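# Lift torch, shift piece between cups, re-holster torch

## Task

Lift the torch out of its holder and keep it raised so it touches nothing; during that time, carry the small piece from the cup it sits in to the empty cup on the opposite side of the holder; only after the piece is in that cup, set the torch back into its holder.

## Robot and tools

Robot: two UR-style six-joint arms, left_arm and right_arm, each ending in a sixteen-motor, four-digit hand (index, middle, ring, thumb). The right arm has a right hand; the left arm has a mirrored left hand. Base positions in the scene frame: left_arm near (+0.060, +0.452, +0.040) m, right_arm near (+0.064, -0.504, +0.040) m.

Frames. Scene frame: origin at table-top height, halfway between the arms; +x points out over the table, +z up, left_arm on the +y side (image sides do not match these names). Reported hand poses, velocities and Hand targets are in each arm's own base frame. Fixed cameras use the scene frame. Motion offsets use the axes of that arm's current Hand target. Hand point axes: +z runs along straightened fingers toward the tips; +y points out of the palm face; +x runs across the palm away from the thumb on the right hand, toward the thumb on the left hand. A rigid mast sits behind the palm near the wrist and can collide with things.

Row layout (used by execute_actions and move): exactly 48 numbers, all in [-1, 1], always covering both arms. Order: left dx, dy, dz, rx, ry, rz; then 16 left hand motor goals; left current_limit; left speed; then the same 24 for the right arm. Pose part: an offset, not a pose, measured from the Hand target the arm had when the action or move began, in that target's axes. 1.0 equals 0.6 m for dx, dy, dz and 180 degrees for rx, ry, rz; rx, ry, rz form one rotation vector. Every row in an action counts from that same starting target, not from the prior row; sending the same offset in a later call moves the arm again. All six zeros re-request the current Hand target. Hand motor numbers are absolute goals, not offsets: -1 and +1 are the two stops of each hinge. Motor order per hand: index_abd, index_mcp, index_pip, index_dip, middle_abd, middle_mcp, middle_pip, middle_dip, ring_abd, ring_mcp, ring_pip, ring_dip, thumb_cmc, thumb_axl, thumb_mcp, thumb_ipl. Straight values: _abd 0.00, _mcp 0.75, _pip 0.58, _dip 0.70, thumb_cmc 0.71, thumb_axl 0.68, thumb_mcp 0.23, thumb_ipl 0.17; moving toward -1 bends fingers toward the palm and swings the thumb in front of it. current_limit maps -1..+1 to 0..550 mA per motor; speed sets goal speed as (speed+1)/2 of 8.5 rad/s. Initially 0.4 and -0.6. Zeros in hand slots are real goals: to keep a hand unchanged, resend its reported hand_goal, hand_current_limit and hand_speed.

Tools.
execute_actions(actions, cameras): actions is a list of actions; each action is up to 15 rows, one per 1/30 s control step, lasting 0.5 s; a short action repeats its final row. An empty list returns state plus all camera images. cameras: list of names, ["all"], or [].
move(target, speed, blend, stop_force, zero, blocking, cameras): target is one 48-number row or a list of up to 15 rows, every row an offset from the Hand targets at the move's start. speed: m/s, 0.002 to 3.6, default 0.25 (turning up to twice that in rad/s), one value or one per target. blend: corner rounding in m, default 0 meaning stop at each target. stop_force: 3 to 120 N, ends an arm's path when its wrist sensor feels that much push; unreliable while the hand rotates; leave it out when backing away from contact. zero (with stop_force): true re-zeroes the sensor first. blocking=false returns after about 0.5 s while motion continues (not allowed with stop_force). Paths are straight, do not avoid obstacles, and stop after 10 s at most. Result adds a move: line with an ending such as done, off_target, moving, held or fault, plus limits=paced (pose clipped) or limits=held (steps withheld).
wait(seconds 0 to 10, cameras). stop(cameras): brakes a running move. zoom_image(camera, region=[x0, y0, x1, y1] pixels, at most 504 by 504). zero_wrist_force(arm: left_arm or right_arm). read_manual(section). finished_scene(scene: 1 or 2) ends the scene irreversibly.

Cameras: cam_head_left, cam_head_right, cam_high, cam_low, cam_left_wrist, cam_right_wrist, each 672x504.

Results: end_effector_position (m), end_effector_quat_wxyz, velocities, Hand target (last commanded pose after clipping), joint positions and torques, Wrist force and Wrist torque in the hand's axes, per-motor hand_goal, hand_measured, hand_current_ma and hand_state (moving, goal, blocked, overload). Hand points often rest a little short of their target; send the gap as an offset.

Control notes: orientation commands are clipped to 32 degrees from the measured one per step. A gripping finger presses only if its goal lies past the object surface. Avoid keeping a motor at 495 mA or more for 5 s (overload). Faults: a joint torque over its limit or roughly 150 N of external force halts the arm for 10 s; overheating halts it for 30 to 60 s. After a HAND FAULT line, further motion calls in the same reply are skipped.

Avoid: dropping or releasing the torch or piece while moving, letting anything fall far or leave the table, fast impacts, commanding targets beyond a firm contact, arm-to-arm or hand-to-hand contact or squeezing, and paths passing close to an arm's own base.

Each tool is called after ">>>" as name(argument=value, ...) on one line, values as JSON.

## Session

>>> execute_actions(actions=[])

Scene clock: 0.00 s.
left_arm: end_effector_position=(+0.3238, -0.0899, +0.3529) hand_goal=(+0.000, +0.754, +0.576, +0.696, +0.000, +0.754, +0.576, +0.696, +0.000, +0.754, +0.576, +0.696, +0.714, +0.678, +0.226, +0.168) hand_measured=(+0.000, +0.754, +0.576, +0.696, +0.000, +0.754, +0.576, +0.696, +0.000, +0.754, +0.576, +0.696, +0.714, +0.678, +0.226, +0.168) hand_current_ma=(+0, +0, +0, +0, +0, +0, +0, +0, +0, +0, +0, +0, +0, +0, +0, +0) hand_state=(goal, goal, goal, goal, goal, goal, goal, goal, goal, goal, goal, goal, goal, goal, goal, goal) hand_current_limit=0.40 hand_speed=-0.60 end_effector_quat_wxyz=(-0.103, +0.762, +0.640, -0.016) | right_arm: end_effector_position=(+0.5153, +0.2619, +0.1713) hand_goal=(+0.000, +0.754, +0.576, +0.696, +0.000, +0.754, +0.576, +0.696, +0.000, +0.754, +0.576, +0.696, +0.714, +0.678, +0.226, +0.168) hand_measured=(+0.000, +0.754, +0.576, +0.696, +0.000, +0.754, +0.576, +0.696, +0.000, +0.754, +0.576, +0.696, +0.714, +0.678, +0.226, +0.168) hand_current_ma=(+0, +0, +0, +0, +0, +0, +0, +0, +0, +0, +0, +0, +0, +0, +0, +0) hand_state=(goal, goal, goal, goal, goal, goal, goal, goal, goal, goal, goal, goal, goal, goal, goal, goal) hand_current_limit=0.40 hand_speed=-0.60 end_effector_quat_wxyz=(+0.429, +0.766, +0.413, -0.241)
Joint positions: left_arm=[3.155 -1.048 -1.901 -1.92 1.709 0.177] | right_arm=[0.621 -0.935 1.47 -1.326 -2.33 1.527]
Joint velocities: within noise
Joint torques (N m): no reading
Wrist force (N): no reading
Wrist torque (N m): no reading
Wrist force, peak (N): no reading
Hand target: left_arm +0.3238, -0.0899, +0.3529; -0.103, +0.762, +0.640, -0.016 | right_arm +0.5153, +0.2619, +0.1713; +0.429, +0.766, +0.413, -0.241
camera_calibration:
cam_left_wrist: T_world_to_cam=[[-0.764562, -0.644549, 0.00122325, 0.161518], [-0.363946, 0.433276, 0.824509, -0.170509], [-0.531967, 0.629943, -0.565848, 0.555522], [0, 0, 0, 1]] pos_world=[0.356953, -0.171963, 0.454729]
cam_right_wrist: T_world_to_cam=[[0.0944387, -0.569608, 0.816473, 0.0023122], [-0.65272, 0.58383, 0.482803, 0.0482407], [-0.75169, -0.578524, -0.316658, 0.717903], [0, 0, 0, 1]] pos_world=[0.570909, 0.388476, 0.202151]

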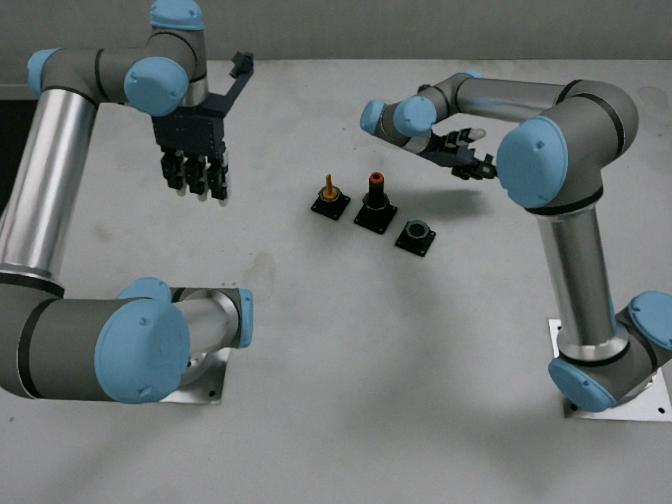

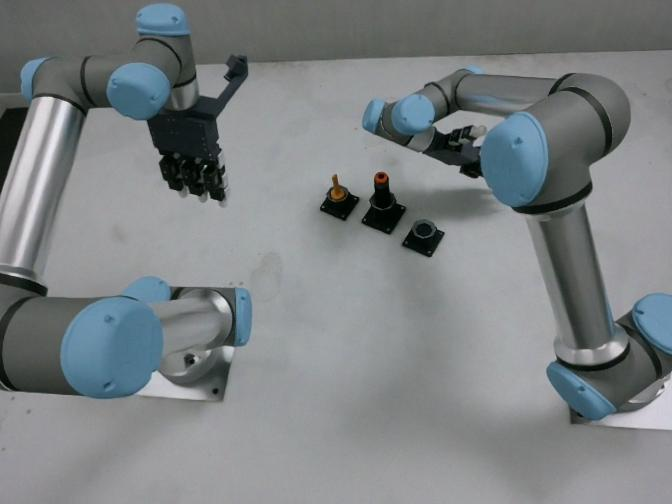

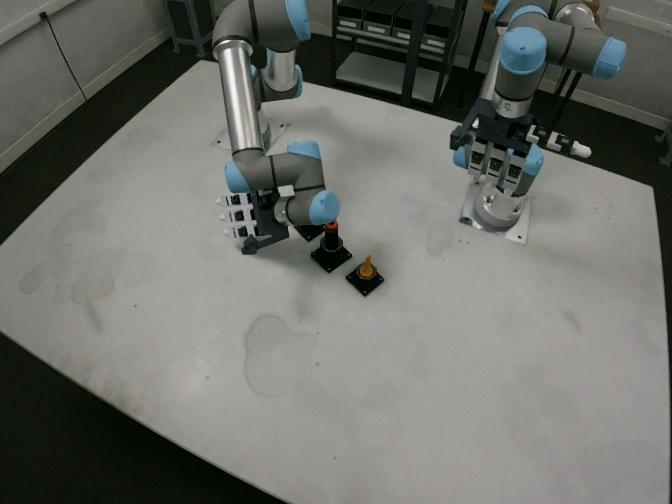

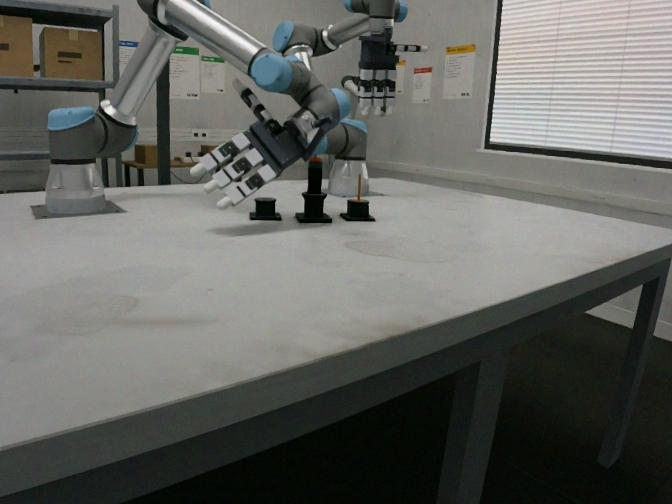

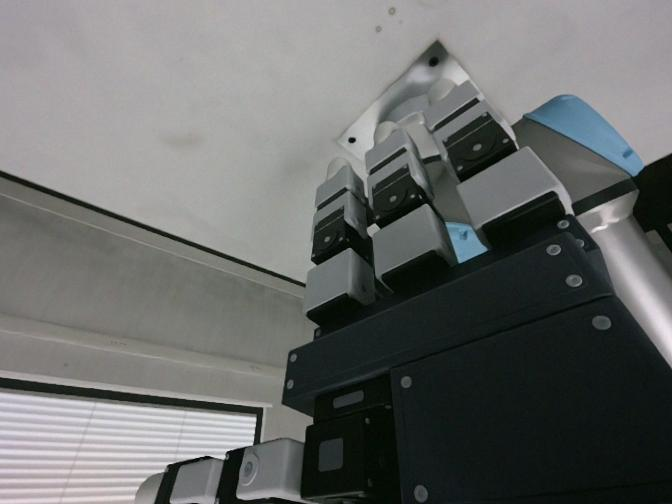

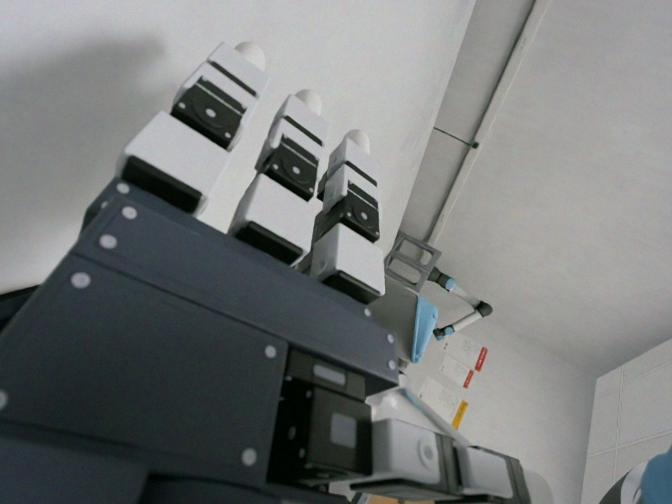

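>>> zoom_image(camera="cam_head_left", region=[290, 160, 450, 270])

>>> zoom_image(camera="cam_head_right", region=[300, 160, 460, 270])

>>> zoom_image(camera="cam_low", region=[230, 130, 400, 240])

>>> zoom_image(camera="cam_high", region=[280, 210, 410, 310])

Scaled by 3.150 from the camera's 672x504 image, which has a finer 960x720 frame.

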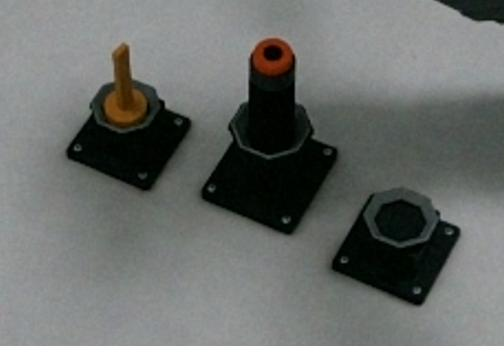

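Scaled by 3.150 from the camera's 672x504 image, which has a finer 960x720 frame.

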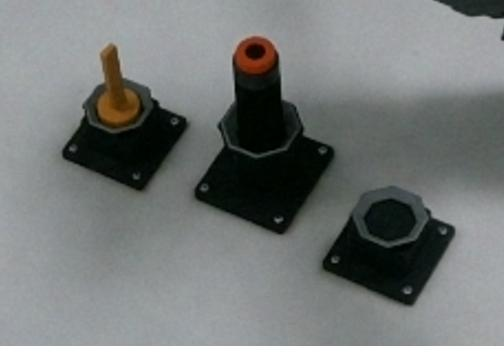

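Scaled by 2.965 from the camera's 672x504 image, which has a finer 960x720 frame.

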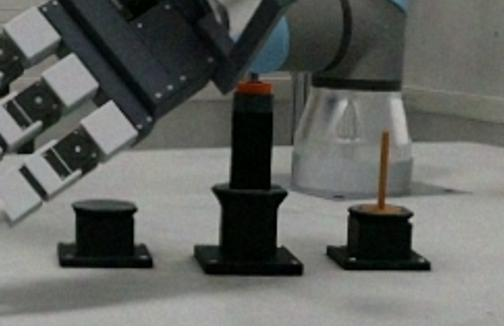

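Scaled by 3.877 from the camera's 672x504 image, which has a finer 960x720 frame.

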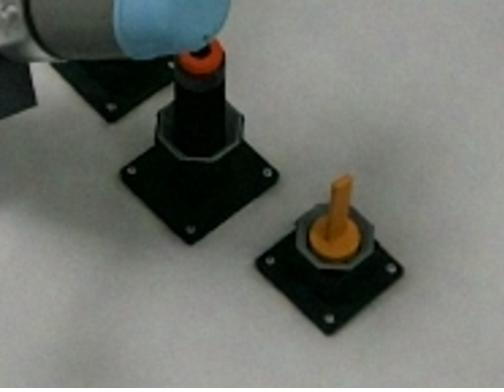

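>>> zoom_image(camera="cam_head_left", region=[310, 165, 350, 210])

>>> zoom_image(camera="cam_head_right", region=[318, 165, 358, 210])

>>> zoom_image(camera="cam_high", region=[345, 245, 390, 290])

>>> zoom_image(camera="cam_low", region=[335, 165, 385, 225])

Scaled by 11.200 from the camera's 672x504 image, which has a finer 960x720 frame.

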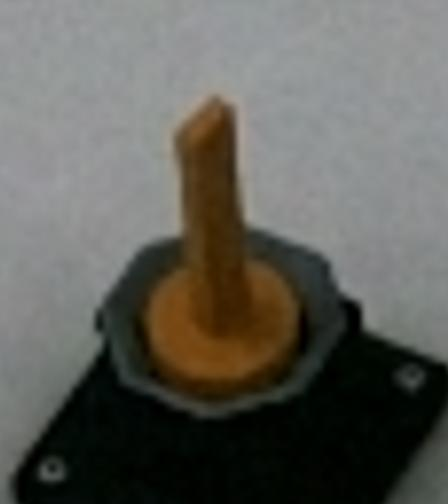

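Scaled by 11.200 from the camera's 672x504 image, which has a finer 960x720 frame.

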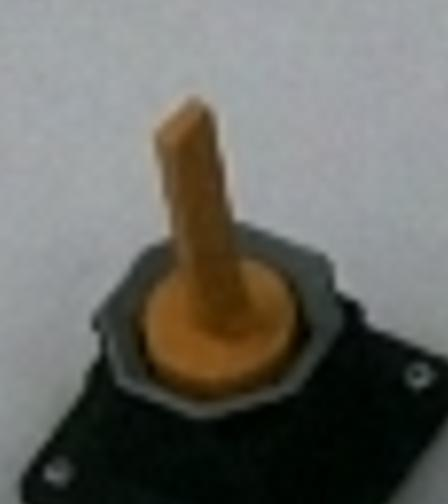

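Scaled by 11.200 from the camera's 672x504 image, which has a finer 960x720 frame.

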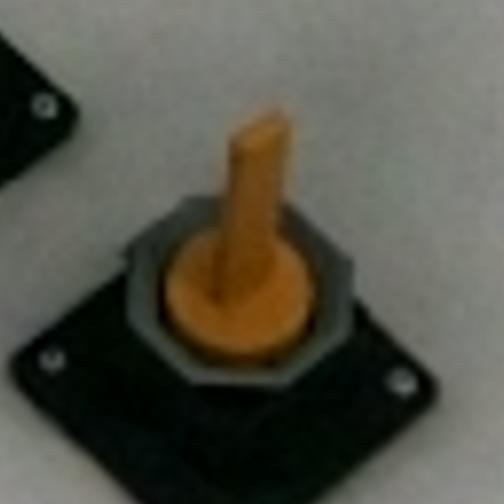

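Scaled by 8.400 from the camera's 672x504 image, which has a finer 960x720 frame.

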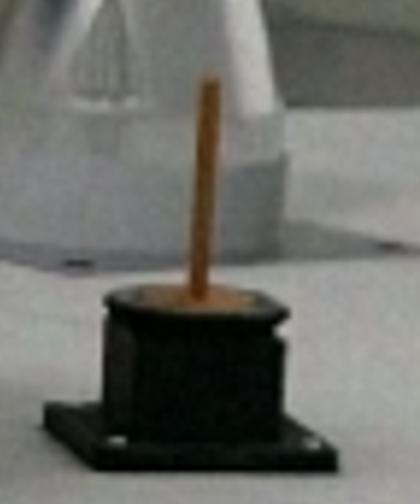

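>>> move(target=[[-0.0963,-0.0190,0,0,0,0.2218,0,0.48,0.14,0.696,0,0.48,0.14,0.696,0,0.48,0.14,0.696,-0.642,0.678,-0.28,0.762,0.4,-0.8,-0.3610,0.3442,0.4255,0.1522,-0.0964,0.1082,0,-0.14,0.43,0.696,0,-0.14,0.43,0.696,0,0.138,0.286,0.696,-0.642,0.678,-0.45,0.82,0.2,-0.8],[-0.1707,-0.0795,0,0,0,0.4437,0,0.48,0.14,0.696,0,0.48,0.14,0.696,0,0.48,0.14,0.696,-0.642,0.678,-0.28,0.762,0.4,-0.8,-0.8570,0.3012,0.8258,0.3043,-0.1927,0.2165,0,-0.14,0.43,0.696,0,-0.14,0.43,0.696,0,0.138,0.286,0.696,-0.642,0.678,-0.45,0.82,0.2,-0.8]], speed=0.5, blend=0.04, cameras=["cam_head_left","cam_high"])

Scene clock: 23.50 s.
left_arm: end_effector_position=(+0.2589, -0.1824, +0.3504) hand_goal=(+0.000, +0.480, +0.140, +0.696, +0.000, +0.480, +0.140, +0.696, +0.000, +0.480, +0.140, +0.696, -0.642, +0.678, -0.280, +0.762) hand_measured=(+0.000, +0.484, +0.146, +0.696, +0.000, +0.484, +0.144, +0.696, +0.000, +0.484, +0.144, +0.696, -0.636, +0.678, -0.280, +0.758) hand_current_ma=(+0, +2, +3, +0, +0, +2, +2, +0, +0, +2, +2, +0, +3, +0, +0, -2) hand_state=(goal, goal, goal, goal, goal, goal, goal, goal, goal, goal, goal, goal, goal, goal, goal, goal) hand_current_limit=0.40 hand_speed=-0.80 end_effector_quat_wxyz=(-0.068, +0.995, +0.002, -0.079) | right_arm: end_effector_position=(+0.3814, -0.4343, +0.3709) hand_goal=(+0.000, -0.140, +0.430, +0.696, +0.000, -0.140, +0.430, +0.696, +0.000, +0.138, +0.286, +0.696, -0.642, +0.678, -0.450, +0.820) hand_measured=(+0.000, -0.126, +0.436, +0.696, +0.000, -0.124, +0.436, +0.696, +0.000, +0.150, +0.292, +0.696, -0.646, +0.678, -0.452, +0.818) hand_current_ma=(-1, +60, +23, +0, -2, +62, +22, +0, -1, +51, +21, +0, -10, -2, -6, -13) hand_state=(goal, goal, goal, goal, goal, goal, goal, goal, goal, goal, goal, goal, goal, goal, goal, goal) hand_current_limit=0.20 hand_speed=-0.80 end_effector_quat_wxyz=(+0.191, +0.859, -0.143, -0.454)
Joint positions: left_arm=[3.155 -1.048 -1.901 -1.92 1.709 1.57] | right_arm=[-0.699 -1.084 1.171 -0.877 -2.33 1.527]
Joint torques (N m): left_arm=[7.86 -6.81 18.8 4.15 -2.21 1.39] | right_arm=[-12.53 -30.12 -32.29 0.44 -3.05 -1.21]
Wrist force (N): left_arm=[-0.4 0.5 0.1] | right_arm=[0.1 0.2 0.2]
Wrist torque (N m): left_arm=[0.18 0.08 -0.18] | right_arm=[0.12 -0.07 -0.09]
Wrist force, peak (N): left_arm=[-0.4 0.6 -0.7] | right_arm=[-0.3 2.5 0.9]
Hand target: left_arm +0.2589, -0.1823, +0.3504; -0.068, +0.995, +0.002, -0.079 | right_arm +0.3813, -0.4344, +0.3709; +0.191, +0.859, -0.143, -0.454
Off the commanded pose: left_arm 0.000 m, 0 deg | right_arm 0.000 m, 0 deg.
move: done
Images, in order (width x height): cam_head_left 672x504, cam_high 672x504.

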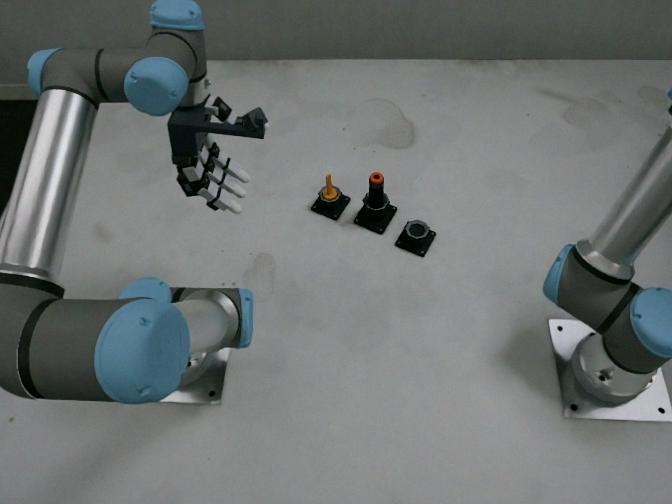

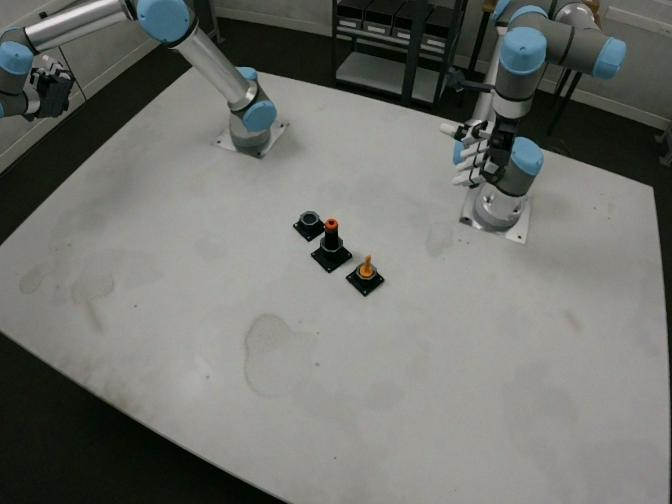

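>>> move(target=[[0,0.2233,-0.2001,-0.2395,0,0,0,0.48,0.14,0.696,0,0.48,0.14,0.696,0,0.48,0.14,0.696,-0.642,0.678,-0.28,0.762,0.4,-0.8,0.1099,-0.0139,0,0,0,-0.2465,0,-0.14,0.43,0.696,0,-0.14,0.43,0.696,0,0.138,0.286,0.696,-0.642,0.678,-0.45,0.82,0.2,-0.8],[0,0.2495,-0.4987,-0.4789,0,0,0,0.48,0.14,0.696,0,0.48,0.14,0.696,0,0.48,0.14,0.696,-0.642,0.678,-0.28,0.762,0.4,-0.8,0.1786,-0.1007,0,0,0,-0.4931,0,-0.14,0.43,0.696,0,-0.14,0.43,0.696,0,0.138,0.286,0.696,-0.642,0.678,-0.45,0.82,0.2,-0.8],[0,0.0648,-0.7346,-0.7184,0,0,0,0.48,0.14,0.696,0,0.48,0.14,0.696,0,0.48,0.14,0.696,-0.642,0.678,-0.28,0.762,0.4,-0.8,0.1671,-0.2109,0,0,0,-0.7396,0,-0.14,0.43,0.696,0,-0.14,0.43,0.696,0,0.138,0.286,0.696,-0.642,0.678,-0.45,0.82,0.2,-0.8],[0,-0.2316,-0.7807,-0.9578,0,0,0,0.48,0.14,0.696,0,0.48,0.14,0.696,0,0.48,0.14,0.696,-0.642,0.678,-0.28,0.762,0.4,-0.8,0.0818,-0.2815,0,0,0,-0.9861,0,-0.14,0.43,0.696,0,-0.14,0.43,0.696,0,0.138,0.286,0.696,-0.642,0.678,-0.45,0.82,0.2,-0.8]], speed=0.5, blend=0.03, cameras=["cam_head_left","cam_high"])

>>> zoom_image(camera="cam_high", region=[280, 195, 400, 305])

Scene clock: 28.70 s.
left_arm: end_effector_position=(+0.3333, -0.1082, +0.8276) hand_goal=(+0.000, +0.480, +0.140, +0.696, +0.000, +0.480, +0.140, +0.696, +0.000, +0.480, +0.140, +0.696, -0.642, +0.678, -0.280, +0.762) hand_measured=(+0.000, +0.482, +0.142, +0.696, +0.000, +0.482, +0.142, +0.696, +0.000, +0.482, +0.142, +0.696, -0.638, +0.678, -0.280, +0.762) hand_current_ma=(+0, +0, +0, +0, +0, +0, +0, +0, +0, +0, +0, +0, +2, +0, +0, +0) hand_state=(goal, goal, goal, goal, goal, goal, goal, goal, goal, goal, goal, goal, goal, goal, goal, goal) hand_current_limit=0.40 hand_speed=-0.80 end_effector_quat_wxyz=(+0.988, +0.134, +0.079, -0.004) | right_arm: end_effector_position=(+0.4204, -0.3053, +0.2580) hand_goal=(+0.000, -0.140, +0.430, +0.696, +0.000, -0.140, +0.430, +0.696, +0.000, +0.138, +0.286, +0.696, -0.642, +0.678, -0.450, +0.820) hand_measured=(+0.000, -0.138, +0.434, +0.696, +0.000, -0.138, +0.434, +0.696, +0.000, +0.138, +0.288, +0.696, -0.640, +0.678, -0.452, +0.818) hand_current_ma=(+0, +8, +13, +0, +0, +9, +13, +0, +0, -1, +9, +0, +9, +0, -5, -13) hand_state=(goal, goal, goal, goal, goal, goal, goal, goal, goal, goal, goal, goal, goal, goal, goal, goal) hand_current_limit=0.20 hand_speed=-0.80 end_effector_quat_wxyz=(-0.449, +0.162, +0.855, -0.201)
Joint positions: left_arm=[3.156 -1.048 -1.901 -1.92 -1.3 1.571] | right_arm=[-0.699 -1.084 1.171 -0.877 -2.33 -1.57]
Joint torques (N m): left_arm=[-11.93 -5.71 34.82 0.45 -2.74 1.53] | right_arm=[-1.82 -55.31 -14.82 -2.24 1.55 -2.23]
Wrist force (N): left_arm=[0.3 0.6 -2.0] | right_arm=[2.7 -2.7 0.4]
Wrist torque (N m): left_arm=[0.38 -0.34 -0.24] | right_arm=[0.01 0.15 0.38]
Wrist force, peak (N): left_arm=[0.3 0.8 -2.2] | right_arm=[2.9 -3.2 0.7]
Hand target: left_arm +0.3333, -0.1081, +0.8276; +0.988, +0.134, +0.079, -0.004 | right_arm +0.4204, -0.3053, +0.2580; -0.449, +0.162, +0.855, -0.201
Off the commanded pose: left_arm 0.000 m, 0 deg | right_arm 0.000 m, 0 deg.
move: done
Images, in order (width x height): cam_head_left 672x504, cam_high 672x504.

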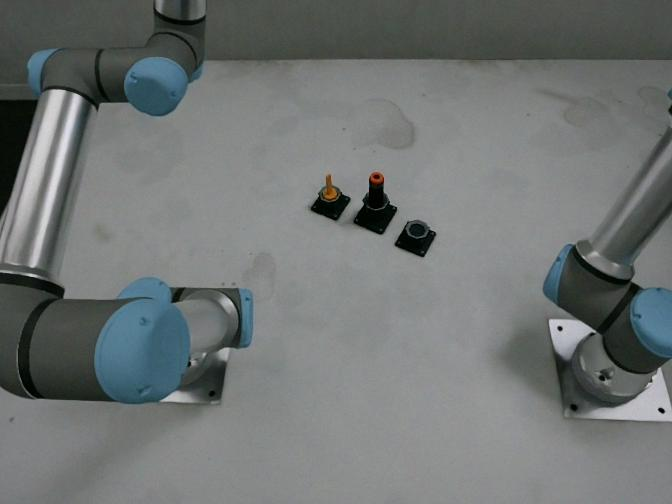

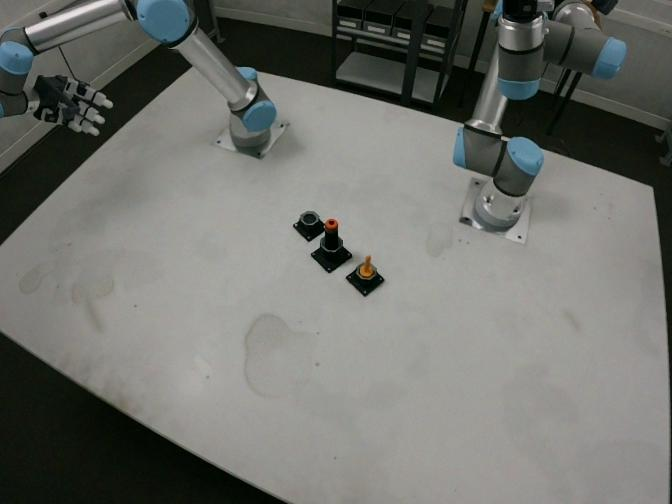

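Scaled by 4.200 from the camera's 672x504 image, which has a finer 960x720 frame.

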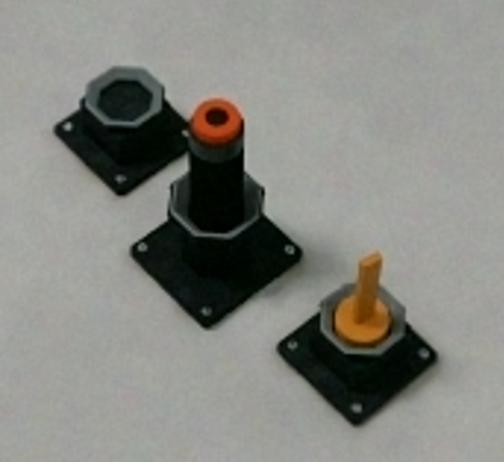

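>>> move(target=[[0.0485,-0.1637,-0.1489,0.0278,0.0782,-0.0463,0,0.48,0.14,0.696,0,0.48,0.14,0.696,0,0.48,0.14,0.696,-0.642,0.678,-0.28,0.762,0.4,-0.8,0,0.2144,-0.1834,-0.2247,0,0,0,-0.14,0.43,0.696,0,-0.14,0.43,0.696,0,0.138,0.286,0.696,-0.642,0.678,-0.45,0.82,0.2,-0.8],[0.0970,-0.3273,-0.2978,0.0556,0.1565,-0.0927,0,0.48,0.14,0.696,0,0.48,0.14,0.696,0,0.48,0.14,0.696,-0.642,0.678,-0.28,0.762,0.4,-0.8,0,0.2586,-0.4620,-0.4495,0,0,0,-0.14,0.43,0.696,0,-0.14,0.43,0.696,0,0.138,0.286,0.696,-0.642,0.678,-0.45,0.82,0.2,-0.8],[0.1455,-0.4910,-0.4467,0.0833,0.2347,-0.1390,0,0.48,0.14,0.696,0,0.48,0.14,0.696,0,0.48,0.14,0.696,-0.642,0.678,-0.28,0.762,0.4,-0.8,0,0.1114,-0.7028,-0.6742,0,0,0,-0.14,0.43,0.696,0,-0.14,0.43,0.696,0,0.138,0.286,0.696,-0.642,0.678,-0.45,0.82,0.2,-0.8],[0.1940,-0.6546,-0.5956,0.1111,0.3130,-0.1854,0,0.48,0.14,0.696,0,0.48,0.14,0.696,0,0.48,0.14,0.696,-0.642,0.678,-0.28,0.762,0.4,-0.8,0,-0.1568,-0.7904,-0.8989,0,0,0,-0.14,0.43,0.696,0,-0.14,0.43,0.696,0,0.138,0.286,0.696,-0.642,0.678,-0.45,0.82,0.2,-0.8],[0.2425,-0.8183,-0.7445,0.1389,0.3912,-0.2317,0,0.48,0.14,0.696,0,0.48,0.14,0.696,0,0.48,0.14,0.696,-0.642,0.678,-0.28,0.762,0.4,-0.8,0,-0.4178,-0.6832,0.8763,0,0,0,-0.14,0.43,0.696,0,-0.14,0.43,0.696,0,0.138,0.286,0.696,-0.642,0.678,-0.45,0.82,0.2,-0.8]], speed=0.5, blend=0.03, cameras=["all"])

Scene clock: 38.87 s.
left_arm: end_effector_position=(+0.3942, -0.4610, +0.2501) hand_goal=(+0.000, +0.480, +0.140, +0.696, +0.000, +0.480, +0.140, +0.696, +0.000, +0.480, +0.140, +0.696, -0.642, +0.678, -0.280, +0.762) hand_measured=(+0.002, +0.482, +0.142, +0.696, +0.002, +0.482, +0.142, +0.696, +0.002, +0.482, +0.142, +0.696, -0.636, +0.678, -0.280, +0.762) hand_current_ma=(+0, +0, +0, +0, +0, +0, +0, +0, +0, +0, +0, +0, +4, +0, +0, +0) hand_state=(goal, goal, goal, goal, goal, goal, goal, goal, goal, goal, goal, goal, goal, goal, goal, goal) hand_current_limit=0.40 hand_speed=-0.80 end_effector_quat_wxyz=(+0.653, +0.270, +0.653, -0.270) | right_arm: end_effector_position=(+0.7381, -0.4412, +0.5917) hand_goal=(+0.000, -0.140, +0.430, +0.696, +0.000, -0.140, +0.430, +0.696, +0.000, +0.138, +0.286, +0.696, -0.642, +0.678, -0.450, +0.820) hand_measured=(+0.000, -0.142, +0.432, +0.696, +0.000, -0.142, +0.432, +0.696, +0.000, +0.138, +0.288, +0.696, -0.640, +0.678, -0.452, +0.818) hand_current_ma=(+1, -6, +5, +0, +1, -6, +5, +0, +1, +0, +6, +0, +10, +0, -5, -5) hand_state=(goal, goal, goal, goal, goal, goal, goal, goal, goal, goal, goal, goal, goal, goal, goal, goal) hand_current_limit=0.20 hand_speed=-0.80 end_effector_quat_wxyz=(+0.245, +0.410, +0.032, +0.878) end_effector_velocity=(+0.000, +0.000, +0.002) end_effector_angular_velocity=(-0.001, -0.003, -0.001)
Joint positions: left_arm=[2.359 -1.677 -2.037 -2.569 -1.569 1.571] | right_arm=[-0.699 -1.084 1.171 -0.877 1.2 -1.571]
Joint velocities: left_arm=[within noise] | right_arm=[0.001 0 -0.005 0.002 0.002 -0.001]
Joint torques (N m): left_arm=[-12.56 19.51 28.93 -0.58 2.35 -1.55] | right_arm=[11.19 -32.01 -33.44 -1.61 2.62 -2.01]
Wrist force (N): left_arm=[0.8 0.3 -1.6] | right_arm=[2.9 -0.8 1.9]
Wrist torque (N m): left_arm=[0.26 -0.36 0.02] | right_arm=[-0.40 0.02 0.40]
Wrist force, peak (N): left_arm=[1.2 0.2 -2.6] | right_arm=[2.7 -3.6 1.0]
Hand target: left_arm +0.3942, -0.4610, +0.2501; +0.653, +0.270, +0.653, -0.270 | right_arm +0.7381, -0.4413, +0.5918; +0.245, +0.410, +0.032, +0.878
Off the commanded pose: left_arm 0.000 m, 0 deg | right_arm 0.000 m, 0 deg.
move: done
camera_calibration:
cam_left_wrist: T_world_to_cam=[[-0.429443, -0.474049, 0.768672, -0.269188], [-0.891325, 0.0855213, -0.445225, 0.465902], [0.145321, -0.876336, -0.459258, -0.219389], [0, 0, 0, 1]] pos_world=[0.331551, -0.359711, 0.313592]
cam_right_wrist: T_world_to_cam=[[0.223715, -0.910389, -0.348057, -0.319105], [-0.0963533, 0.334701, -0.937385, 0.720985], [0.96988, 0.243243, -0.0128415, -0.476168], [0, 0, 0, 1]] pos_world=[0.602684, -0.415999, 0.55866]

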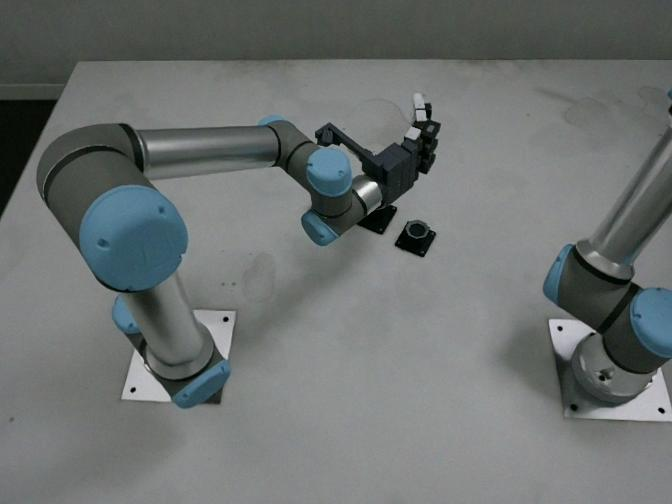

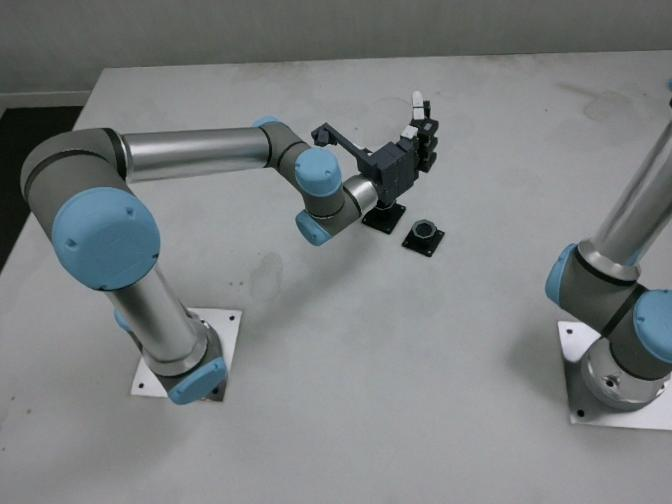

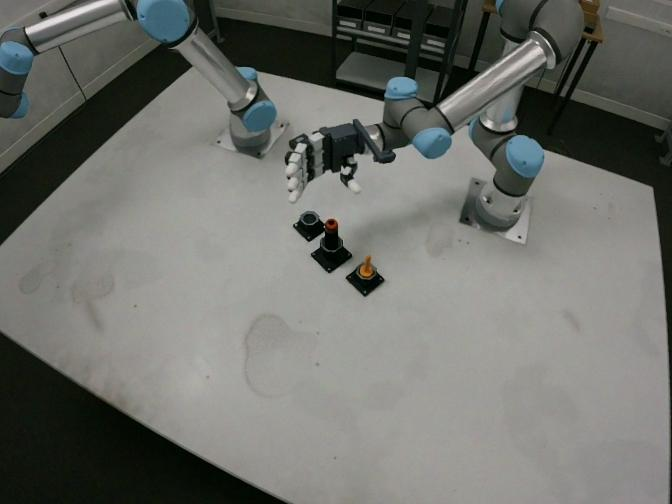

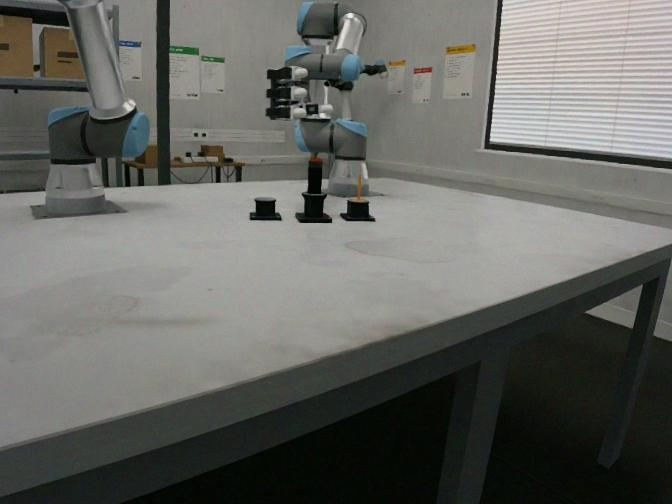

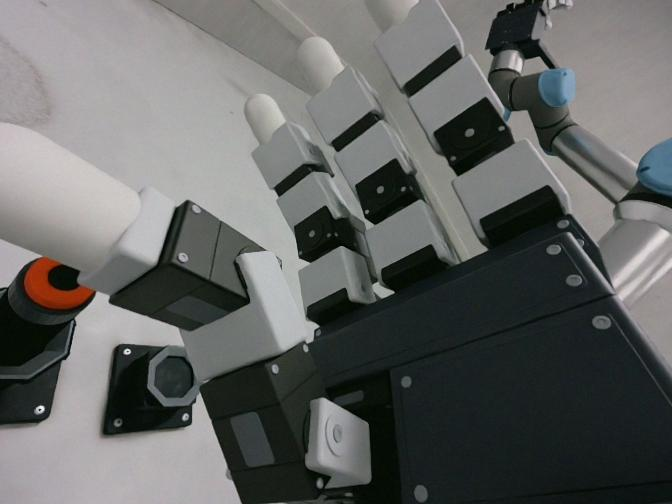

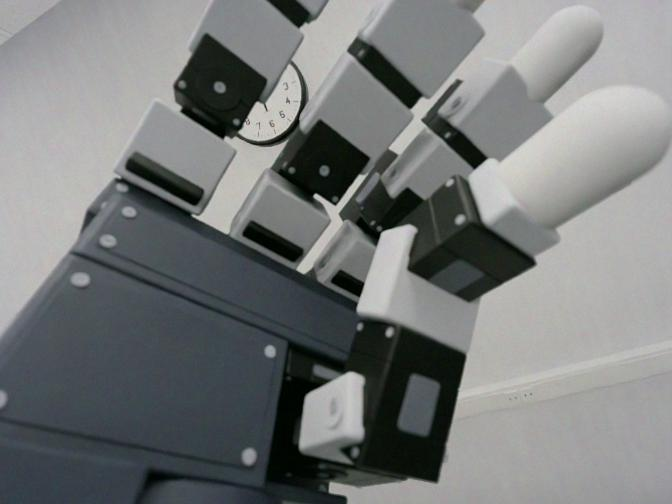

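>>> zoom_image(camera="cam_left_wrist", region=[0, 230, 220, 450])

Scaled by 2.291 from the camera's 672x504 image, which has a finer 960x720 frame.

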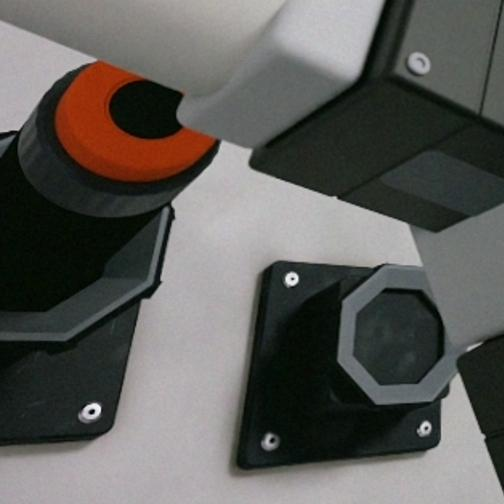

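>>> move(target=[-0.0333,0.0253,-0.0136,0,0,0,0,0.48,0.14,0.696,0,0.48,0.14,0.696,0,0.48,0.14,0.696,-0.642,0.678,-0.28,0.762,0.4,-0.8,0.2867,-0.8203,-0.6952,0.2040,-0.1943,0.1668,0,-0.14,0.43,0.696,0,-0.14,0.43,0.696,0,0.138,0.286,0.696,-0.642,0.678,-0.45,0.82,0.2,-0.8], speed=0.5, cameras=["all"])

>>> zoom_image(camera="cam_left_wrist", region=[0, 230, 220, 450])

Scene clock: 46.93 s.
left_arm: end_effector_position=(+0.3992, -0.4445, +0.2700) hand_goal=(+0.000, +0.480, +0.140, +0.696, +0.000, +0.480, +0.140, +0.696, +0.000, +0.480, +0.140, +0.696, -0.642, +0.678, -0.280, +0.762) hand_measured=(+0.002, +0.482, +0.142, +0.696, +0.002, +0.482, +0.142, +0.696, +0.002, +0.482, +0.142, +0.696, -0.636, +0.678, -0.280, +0.762) hand_current_ma=(+0, +0, +0, +0, +0, +0, +0, +0, +0, +0, +0, +0, +4, +0, +0, +0) hand_state=(goal, goal, goal, goal, goal, goal, goal, goal, goal, goal, goal, goal, goal, goal, goal, goal) hand_current_limit=0.40 hand_speed=-0.80 end_effector_quat_wxyz=(+0.653, +0.270, +0.653, -0.270) | right_arm: end_effector_position=(+0.5371, +0.1295, +0.3099) hand_goal=(+0.000, -0.140, +0.430, +0.696, +0.000, -0.140, +0.430, +0.696, +0.000, +0.138, +0.286, +0.696, -0.642, +0.678, -0.450, +0.820) hand_measured=(+0.002, -0.142, +0.432, +0.696, +0.002, -0.142, +0.432, +0.696, +0.002, +0.138, +0.288, +0.696, -0.636, +0.678, -0.452, +0.818) hand_current_ma=(+5, -6, +5, +0, +6, -6, +5, +0, +5, -1, +6, +0, +20, +3, -5, -5) hand_state=(goal, goal, goal, goal, goal, goal, goal, goal, goal, goal, goal, goal, goal, goal, goal, goal) hand_current_limit=0.20 hand_speed=-0.80 end_effector_quat_wxyz=(-0.122, +0.696, +0.123, +0.696) end_effector_velocity=(+0.000, +0.000, +0.000) end_effector_angular_velocity=(+0.001, -0.001, -0.002)
Joint positions: left_arm=[2.401 -1.62 -2.04 -2.623 -1.527 1.571] | right_arm=[-0.008 -1.74 2.13 -0.39 1.214 -1.571]
Joint velocities: left_arm=[within noise] | right_arm=[0.003 0.001 -0.001 -0.002 0.005 0.001]
Joint torques (N m): left_arm=[11.36 32.85 13.85 -0.28 2.47 1.13] | right_arm=[11.32 -2.13 -30.97 -0.49 1.98 1.1]
Wrist force (N): left_arm=[0.7 0.2 -1.5] | right_arm=[2.8 -2.6 0.4]
Wrist torque (N m): left_arm=[0.25 -0.35 0.02] | right_arm=[-0.29 0.24 0.36]
Wrist force, peak (N): left_arm=[0.8 0.4 -2.0] | right_arm=[2.8 -3.9 0.3]
Hand target: left_arm +0.3992, -0.4445, +0.2700; +0.653, +0.270, +0.653, -0.270 | right_arm +0.5371, +0.1297, +0.3099; -0.123, +0.696, +0.123, +0.696
Off the commanded pose: left_arm 0.000 m, 0 deg | right_arm 0.000 m, 0 deg.
move: done
camera_calibration:
cam_left_wrist: T_world_to_cam=[[-0.429423, -0.474014, 0.768705, -0.274564], [-0.891351, 0.0855855, -0.445161, 0.477727], [0.145223, -0.876348, -0.459265, -0.196472], [0, 0, 0, 1]] pos_world=[0.336451, -0.343211, 0.333492]
cam_right_wrist: T_world_to_cam=[[0.27318, -0.559275, -0.782678, 0.209987], [-0.8647, 0.213743, -0.454542, 0.525183], [0.421505, 0.800953, -0.425215, -0.0735904], [0, 0, 0, 1]] pos_world=[0.42778, 0.0641286, 0.371778]

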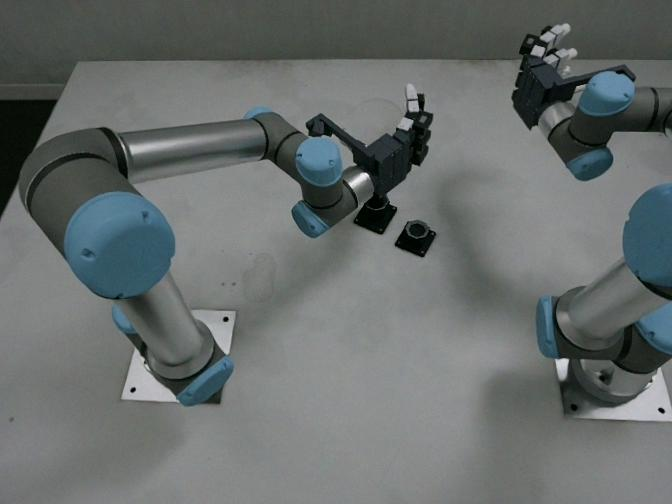

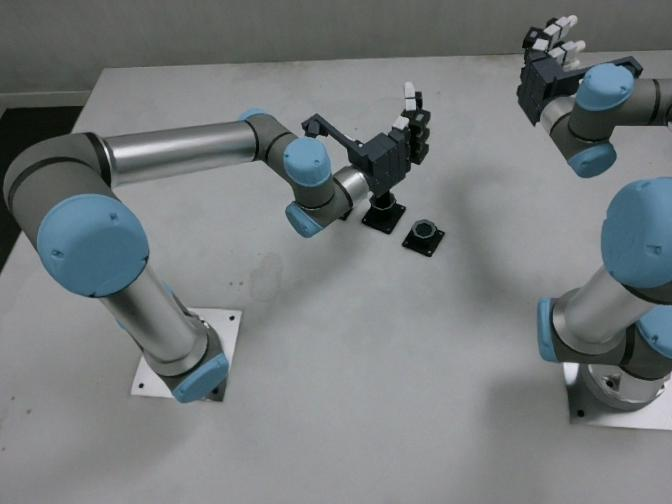

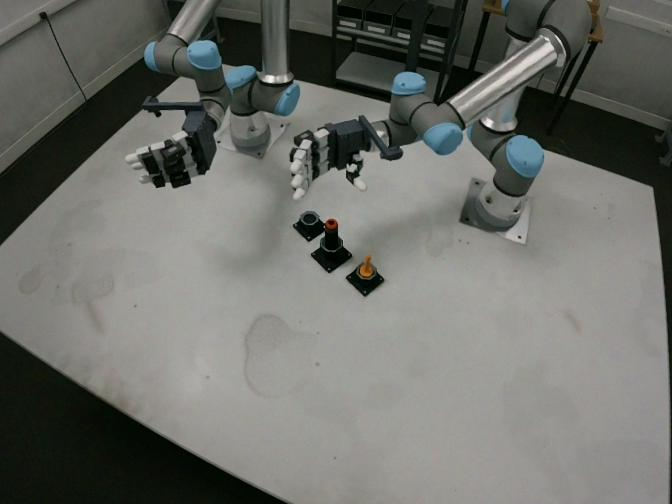

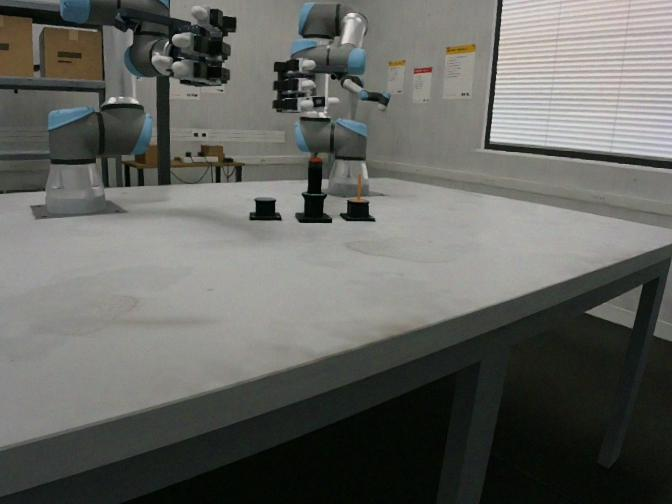

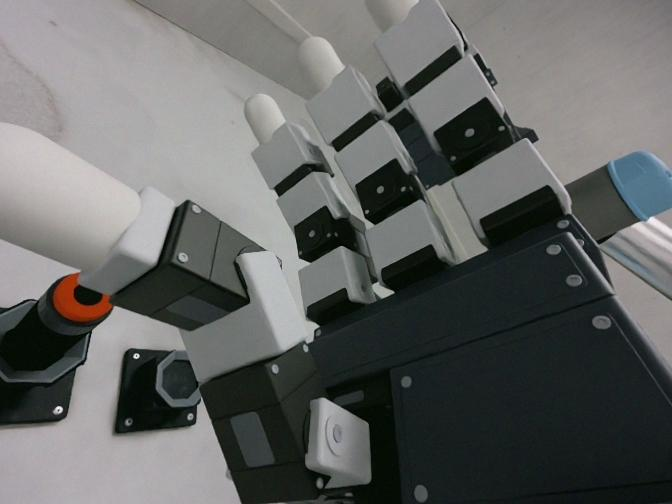

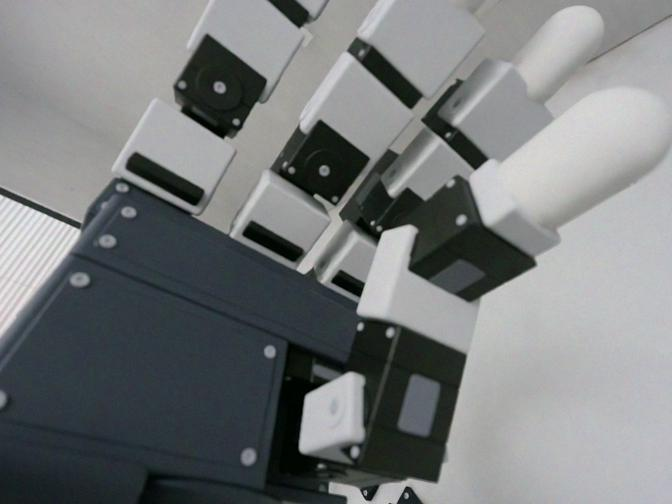

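Scaled by 2.291 from the camera's 672x504 image, which has a finer 960x720 frame.

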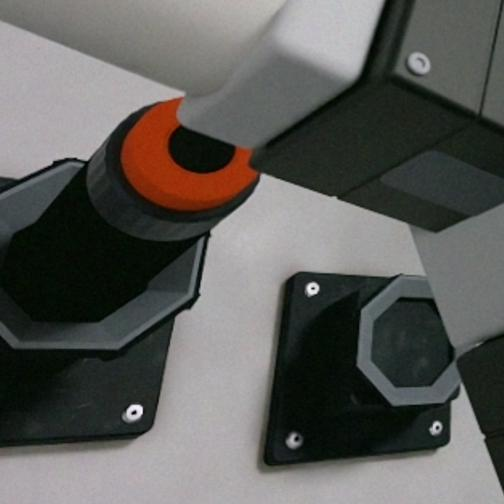

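>>> move(target=[0.2583,-0.0027,0.0031,0,0,0,0,0.48,0.14,0.696,0,0.48,0.14,0.696,0,0.48,0.14,0.696,-0.642,0.678,-0.28,0.762,0.4,-0.8,0,0,0,0,0,0,0,-0.14,0.43,0.696,0,-0.14,0.43,0.696,0,0.138,0.286,0.696,-0.642,0.678,-0.45,0.82,0.2,-0.8], speed=0.15, stop_force=10, cameras=["cam_left_wrist","cam_high","cam_low"])

>>> zoom_image(camera="cam_left_wrist", region=[0, 180, 300, 400])

>>> zoom_image(camera="cam_high", region=[270, 150, 410, 290])

Scene clock: 50.30 s.
left_arm: end_effector_position=(+0.3993, -0.4469, +0.1151) hand_goal=(+0.000, +0.480, +0.140, +0.696, +0.000, +0.480, +0.140, +0.696, +0.000, +0.480, +0.140, +0.696, -0.642, +0.678, -0.280, +0.762) hand_measured=(+0.002, +0.482, +0.142, +0.696, +0.002, +0.482, +0.142, +0.696, +0.002, +0.482, +0.142, +0.696, -0.636, +0.678, -0.280, +0.762) hand_current_ma=(+0, +0, +0, +0, +0, +0, +0, +0, +0, +0, +0, +0, +4, +0, +0, +0) hand_state=(goal, goal, goal, goal, goal, goal, goal, goal, goal, goal, goal, goal, goal, goal, goal, goal) hand_current_limit=0.40 hand_speed=-0.80 end_effector_quat_wxyz=(+0.653, +0.270, +0.653, -0.270) | right_arm: end_effector_position=(+0.5371, +0.1297, +0.3099) hand_goal=(+0.000, -0.140, +0.430, +0.696, +0.000, -0.140, +0.430, +0.696, +0.000, +0.138, +0.286, +0.696, -0.642, +0.678, -0.450, +0.820) hand_measured=(+0.002, -0.142, +0.432, +0.696, +0.002, -0.142, +0.432, +0.696, +0.002, +0.138, +0.288, +0.696, -0.636, +0.678, -0.452, +0.818) hand_current_ma=(+5, -6, +5, +0, +6, -6, +5, +0, +5, -1, +6, +0, +20, +3, -5, -5) hand_state=(goal, goal, goal, goal, goal, goal, goal, goal, goal, goal, goal, goal, goal, goal, goal, goal) hand_current_limit=0.20 hand_speed=-0.80 end_effector_quat_wxyz=(-0.123, +0.696, +0.123, +0.696)
Joint positions: left_arm=[2.396 -1.917 -2.201 -2.166 -1.532 1.571] | right_arm=[-0.007 -1.74 2.13 -0.39 1.215 -1.571]
Joint torques (N m): left_arm=[-13.06 22.54 8.77 3.87 -2.55 1.65] | right_arm=[11.16 -2.06 -30.69 -0.48 2.12 1.21]
Wrist force (N): left_arm=[1.1 0.5 -1.6] | right_arm=[3.1 -2.5 0.2]
Wrist torque (N m): left_arm=[0.30 -0.41 -0.05] | right_arm=[-0.26 0.20 0.38]
Wrist force, peak (N): left_arm=[1.5 0.5 -1.8] | right_arm=[3.2 -2.5 0.4]
Hand target: left_arm +0.3993, -0.4469, +0.1151; +0.653, +0.270, +0.653, -0.270 | right_arm +0.5371, +0.1297, +0.3099; -0.123, +0.696, +0.123, +0.696
Off the commanded pose: left_arm 0.000 m, 0 deg | right_arm 0.000 m, 0 deg.
move: done
camera_calibration:
cam_left_wrist: T_world_to_cam=[[-0.429423, -0.474014, 0.768705, -0.156514], [-0.891351, 0.0855855, -0.445161, 0.40912], [0.145223, -0.876348, -0.459265, -0.269878], [0, 0, 0, 1]] pos_world=[0.336651, -0.345711, 0.178492]
Images, in order (width x height): cam_high 672x504, cam_low 672x504, cam_left_wrist 672x504.

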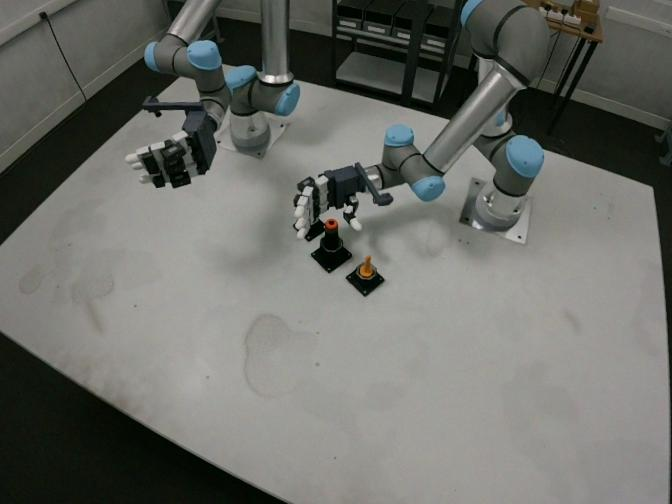

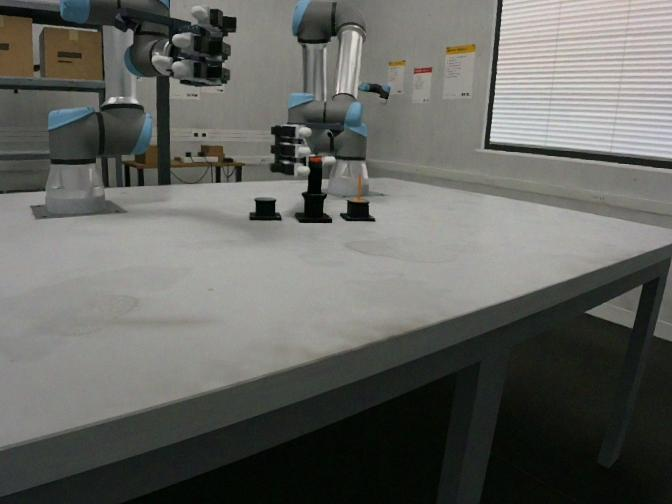

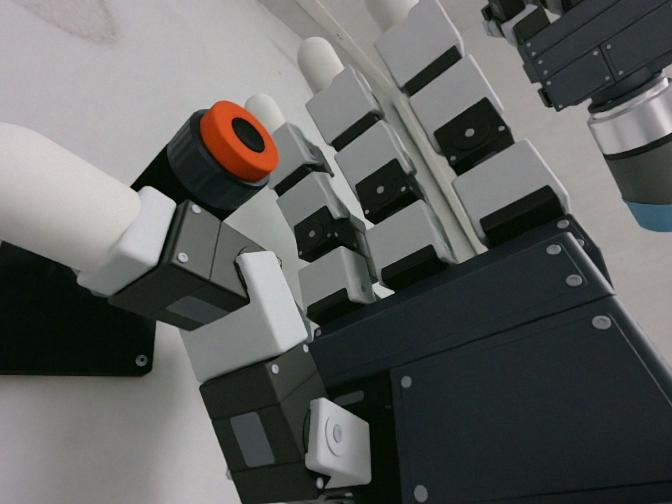

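Scaled by 1.680 from the camera's 672x504 image, which has a finer 960x720 frame.

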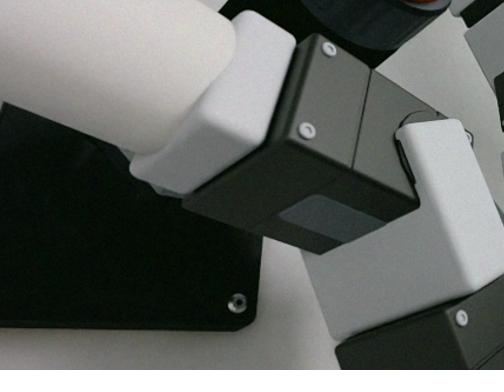

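Scaled by 3.600 from the camera's 672x504 image, which has a finer 960x720 frame.

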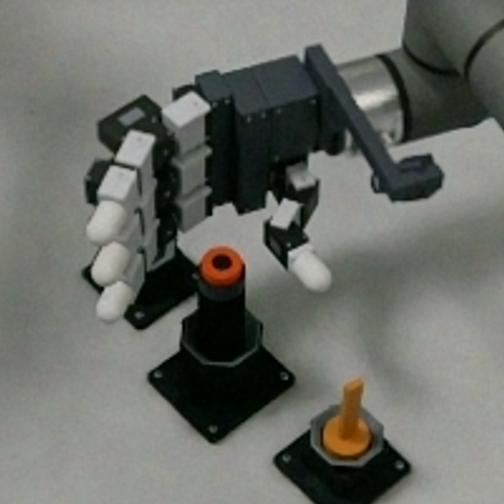

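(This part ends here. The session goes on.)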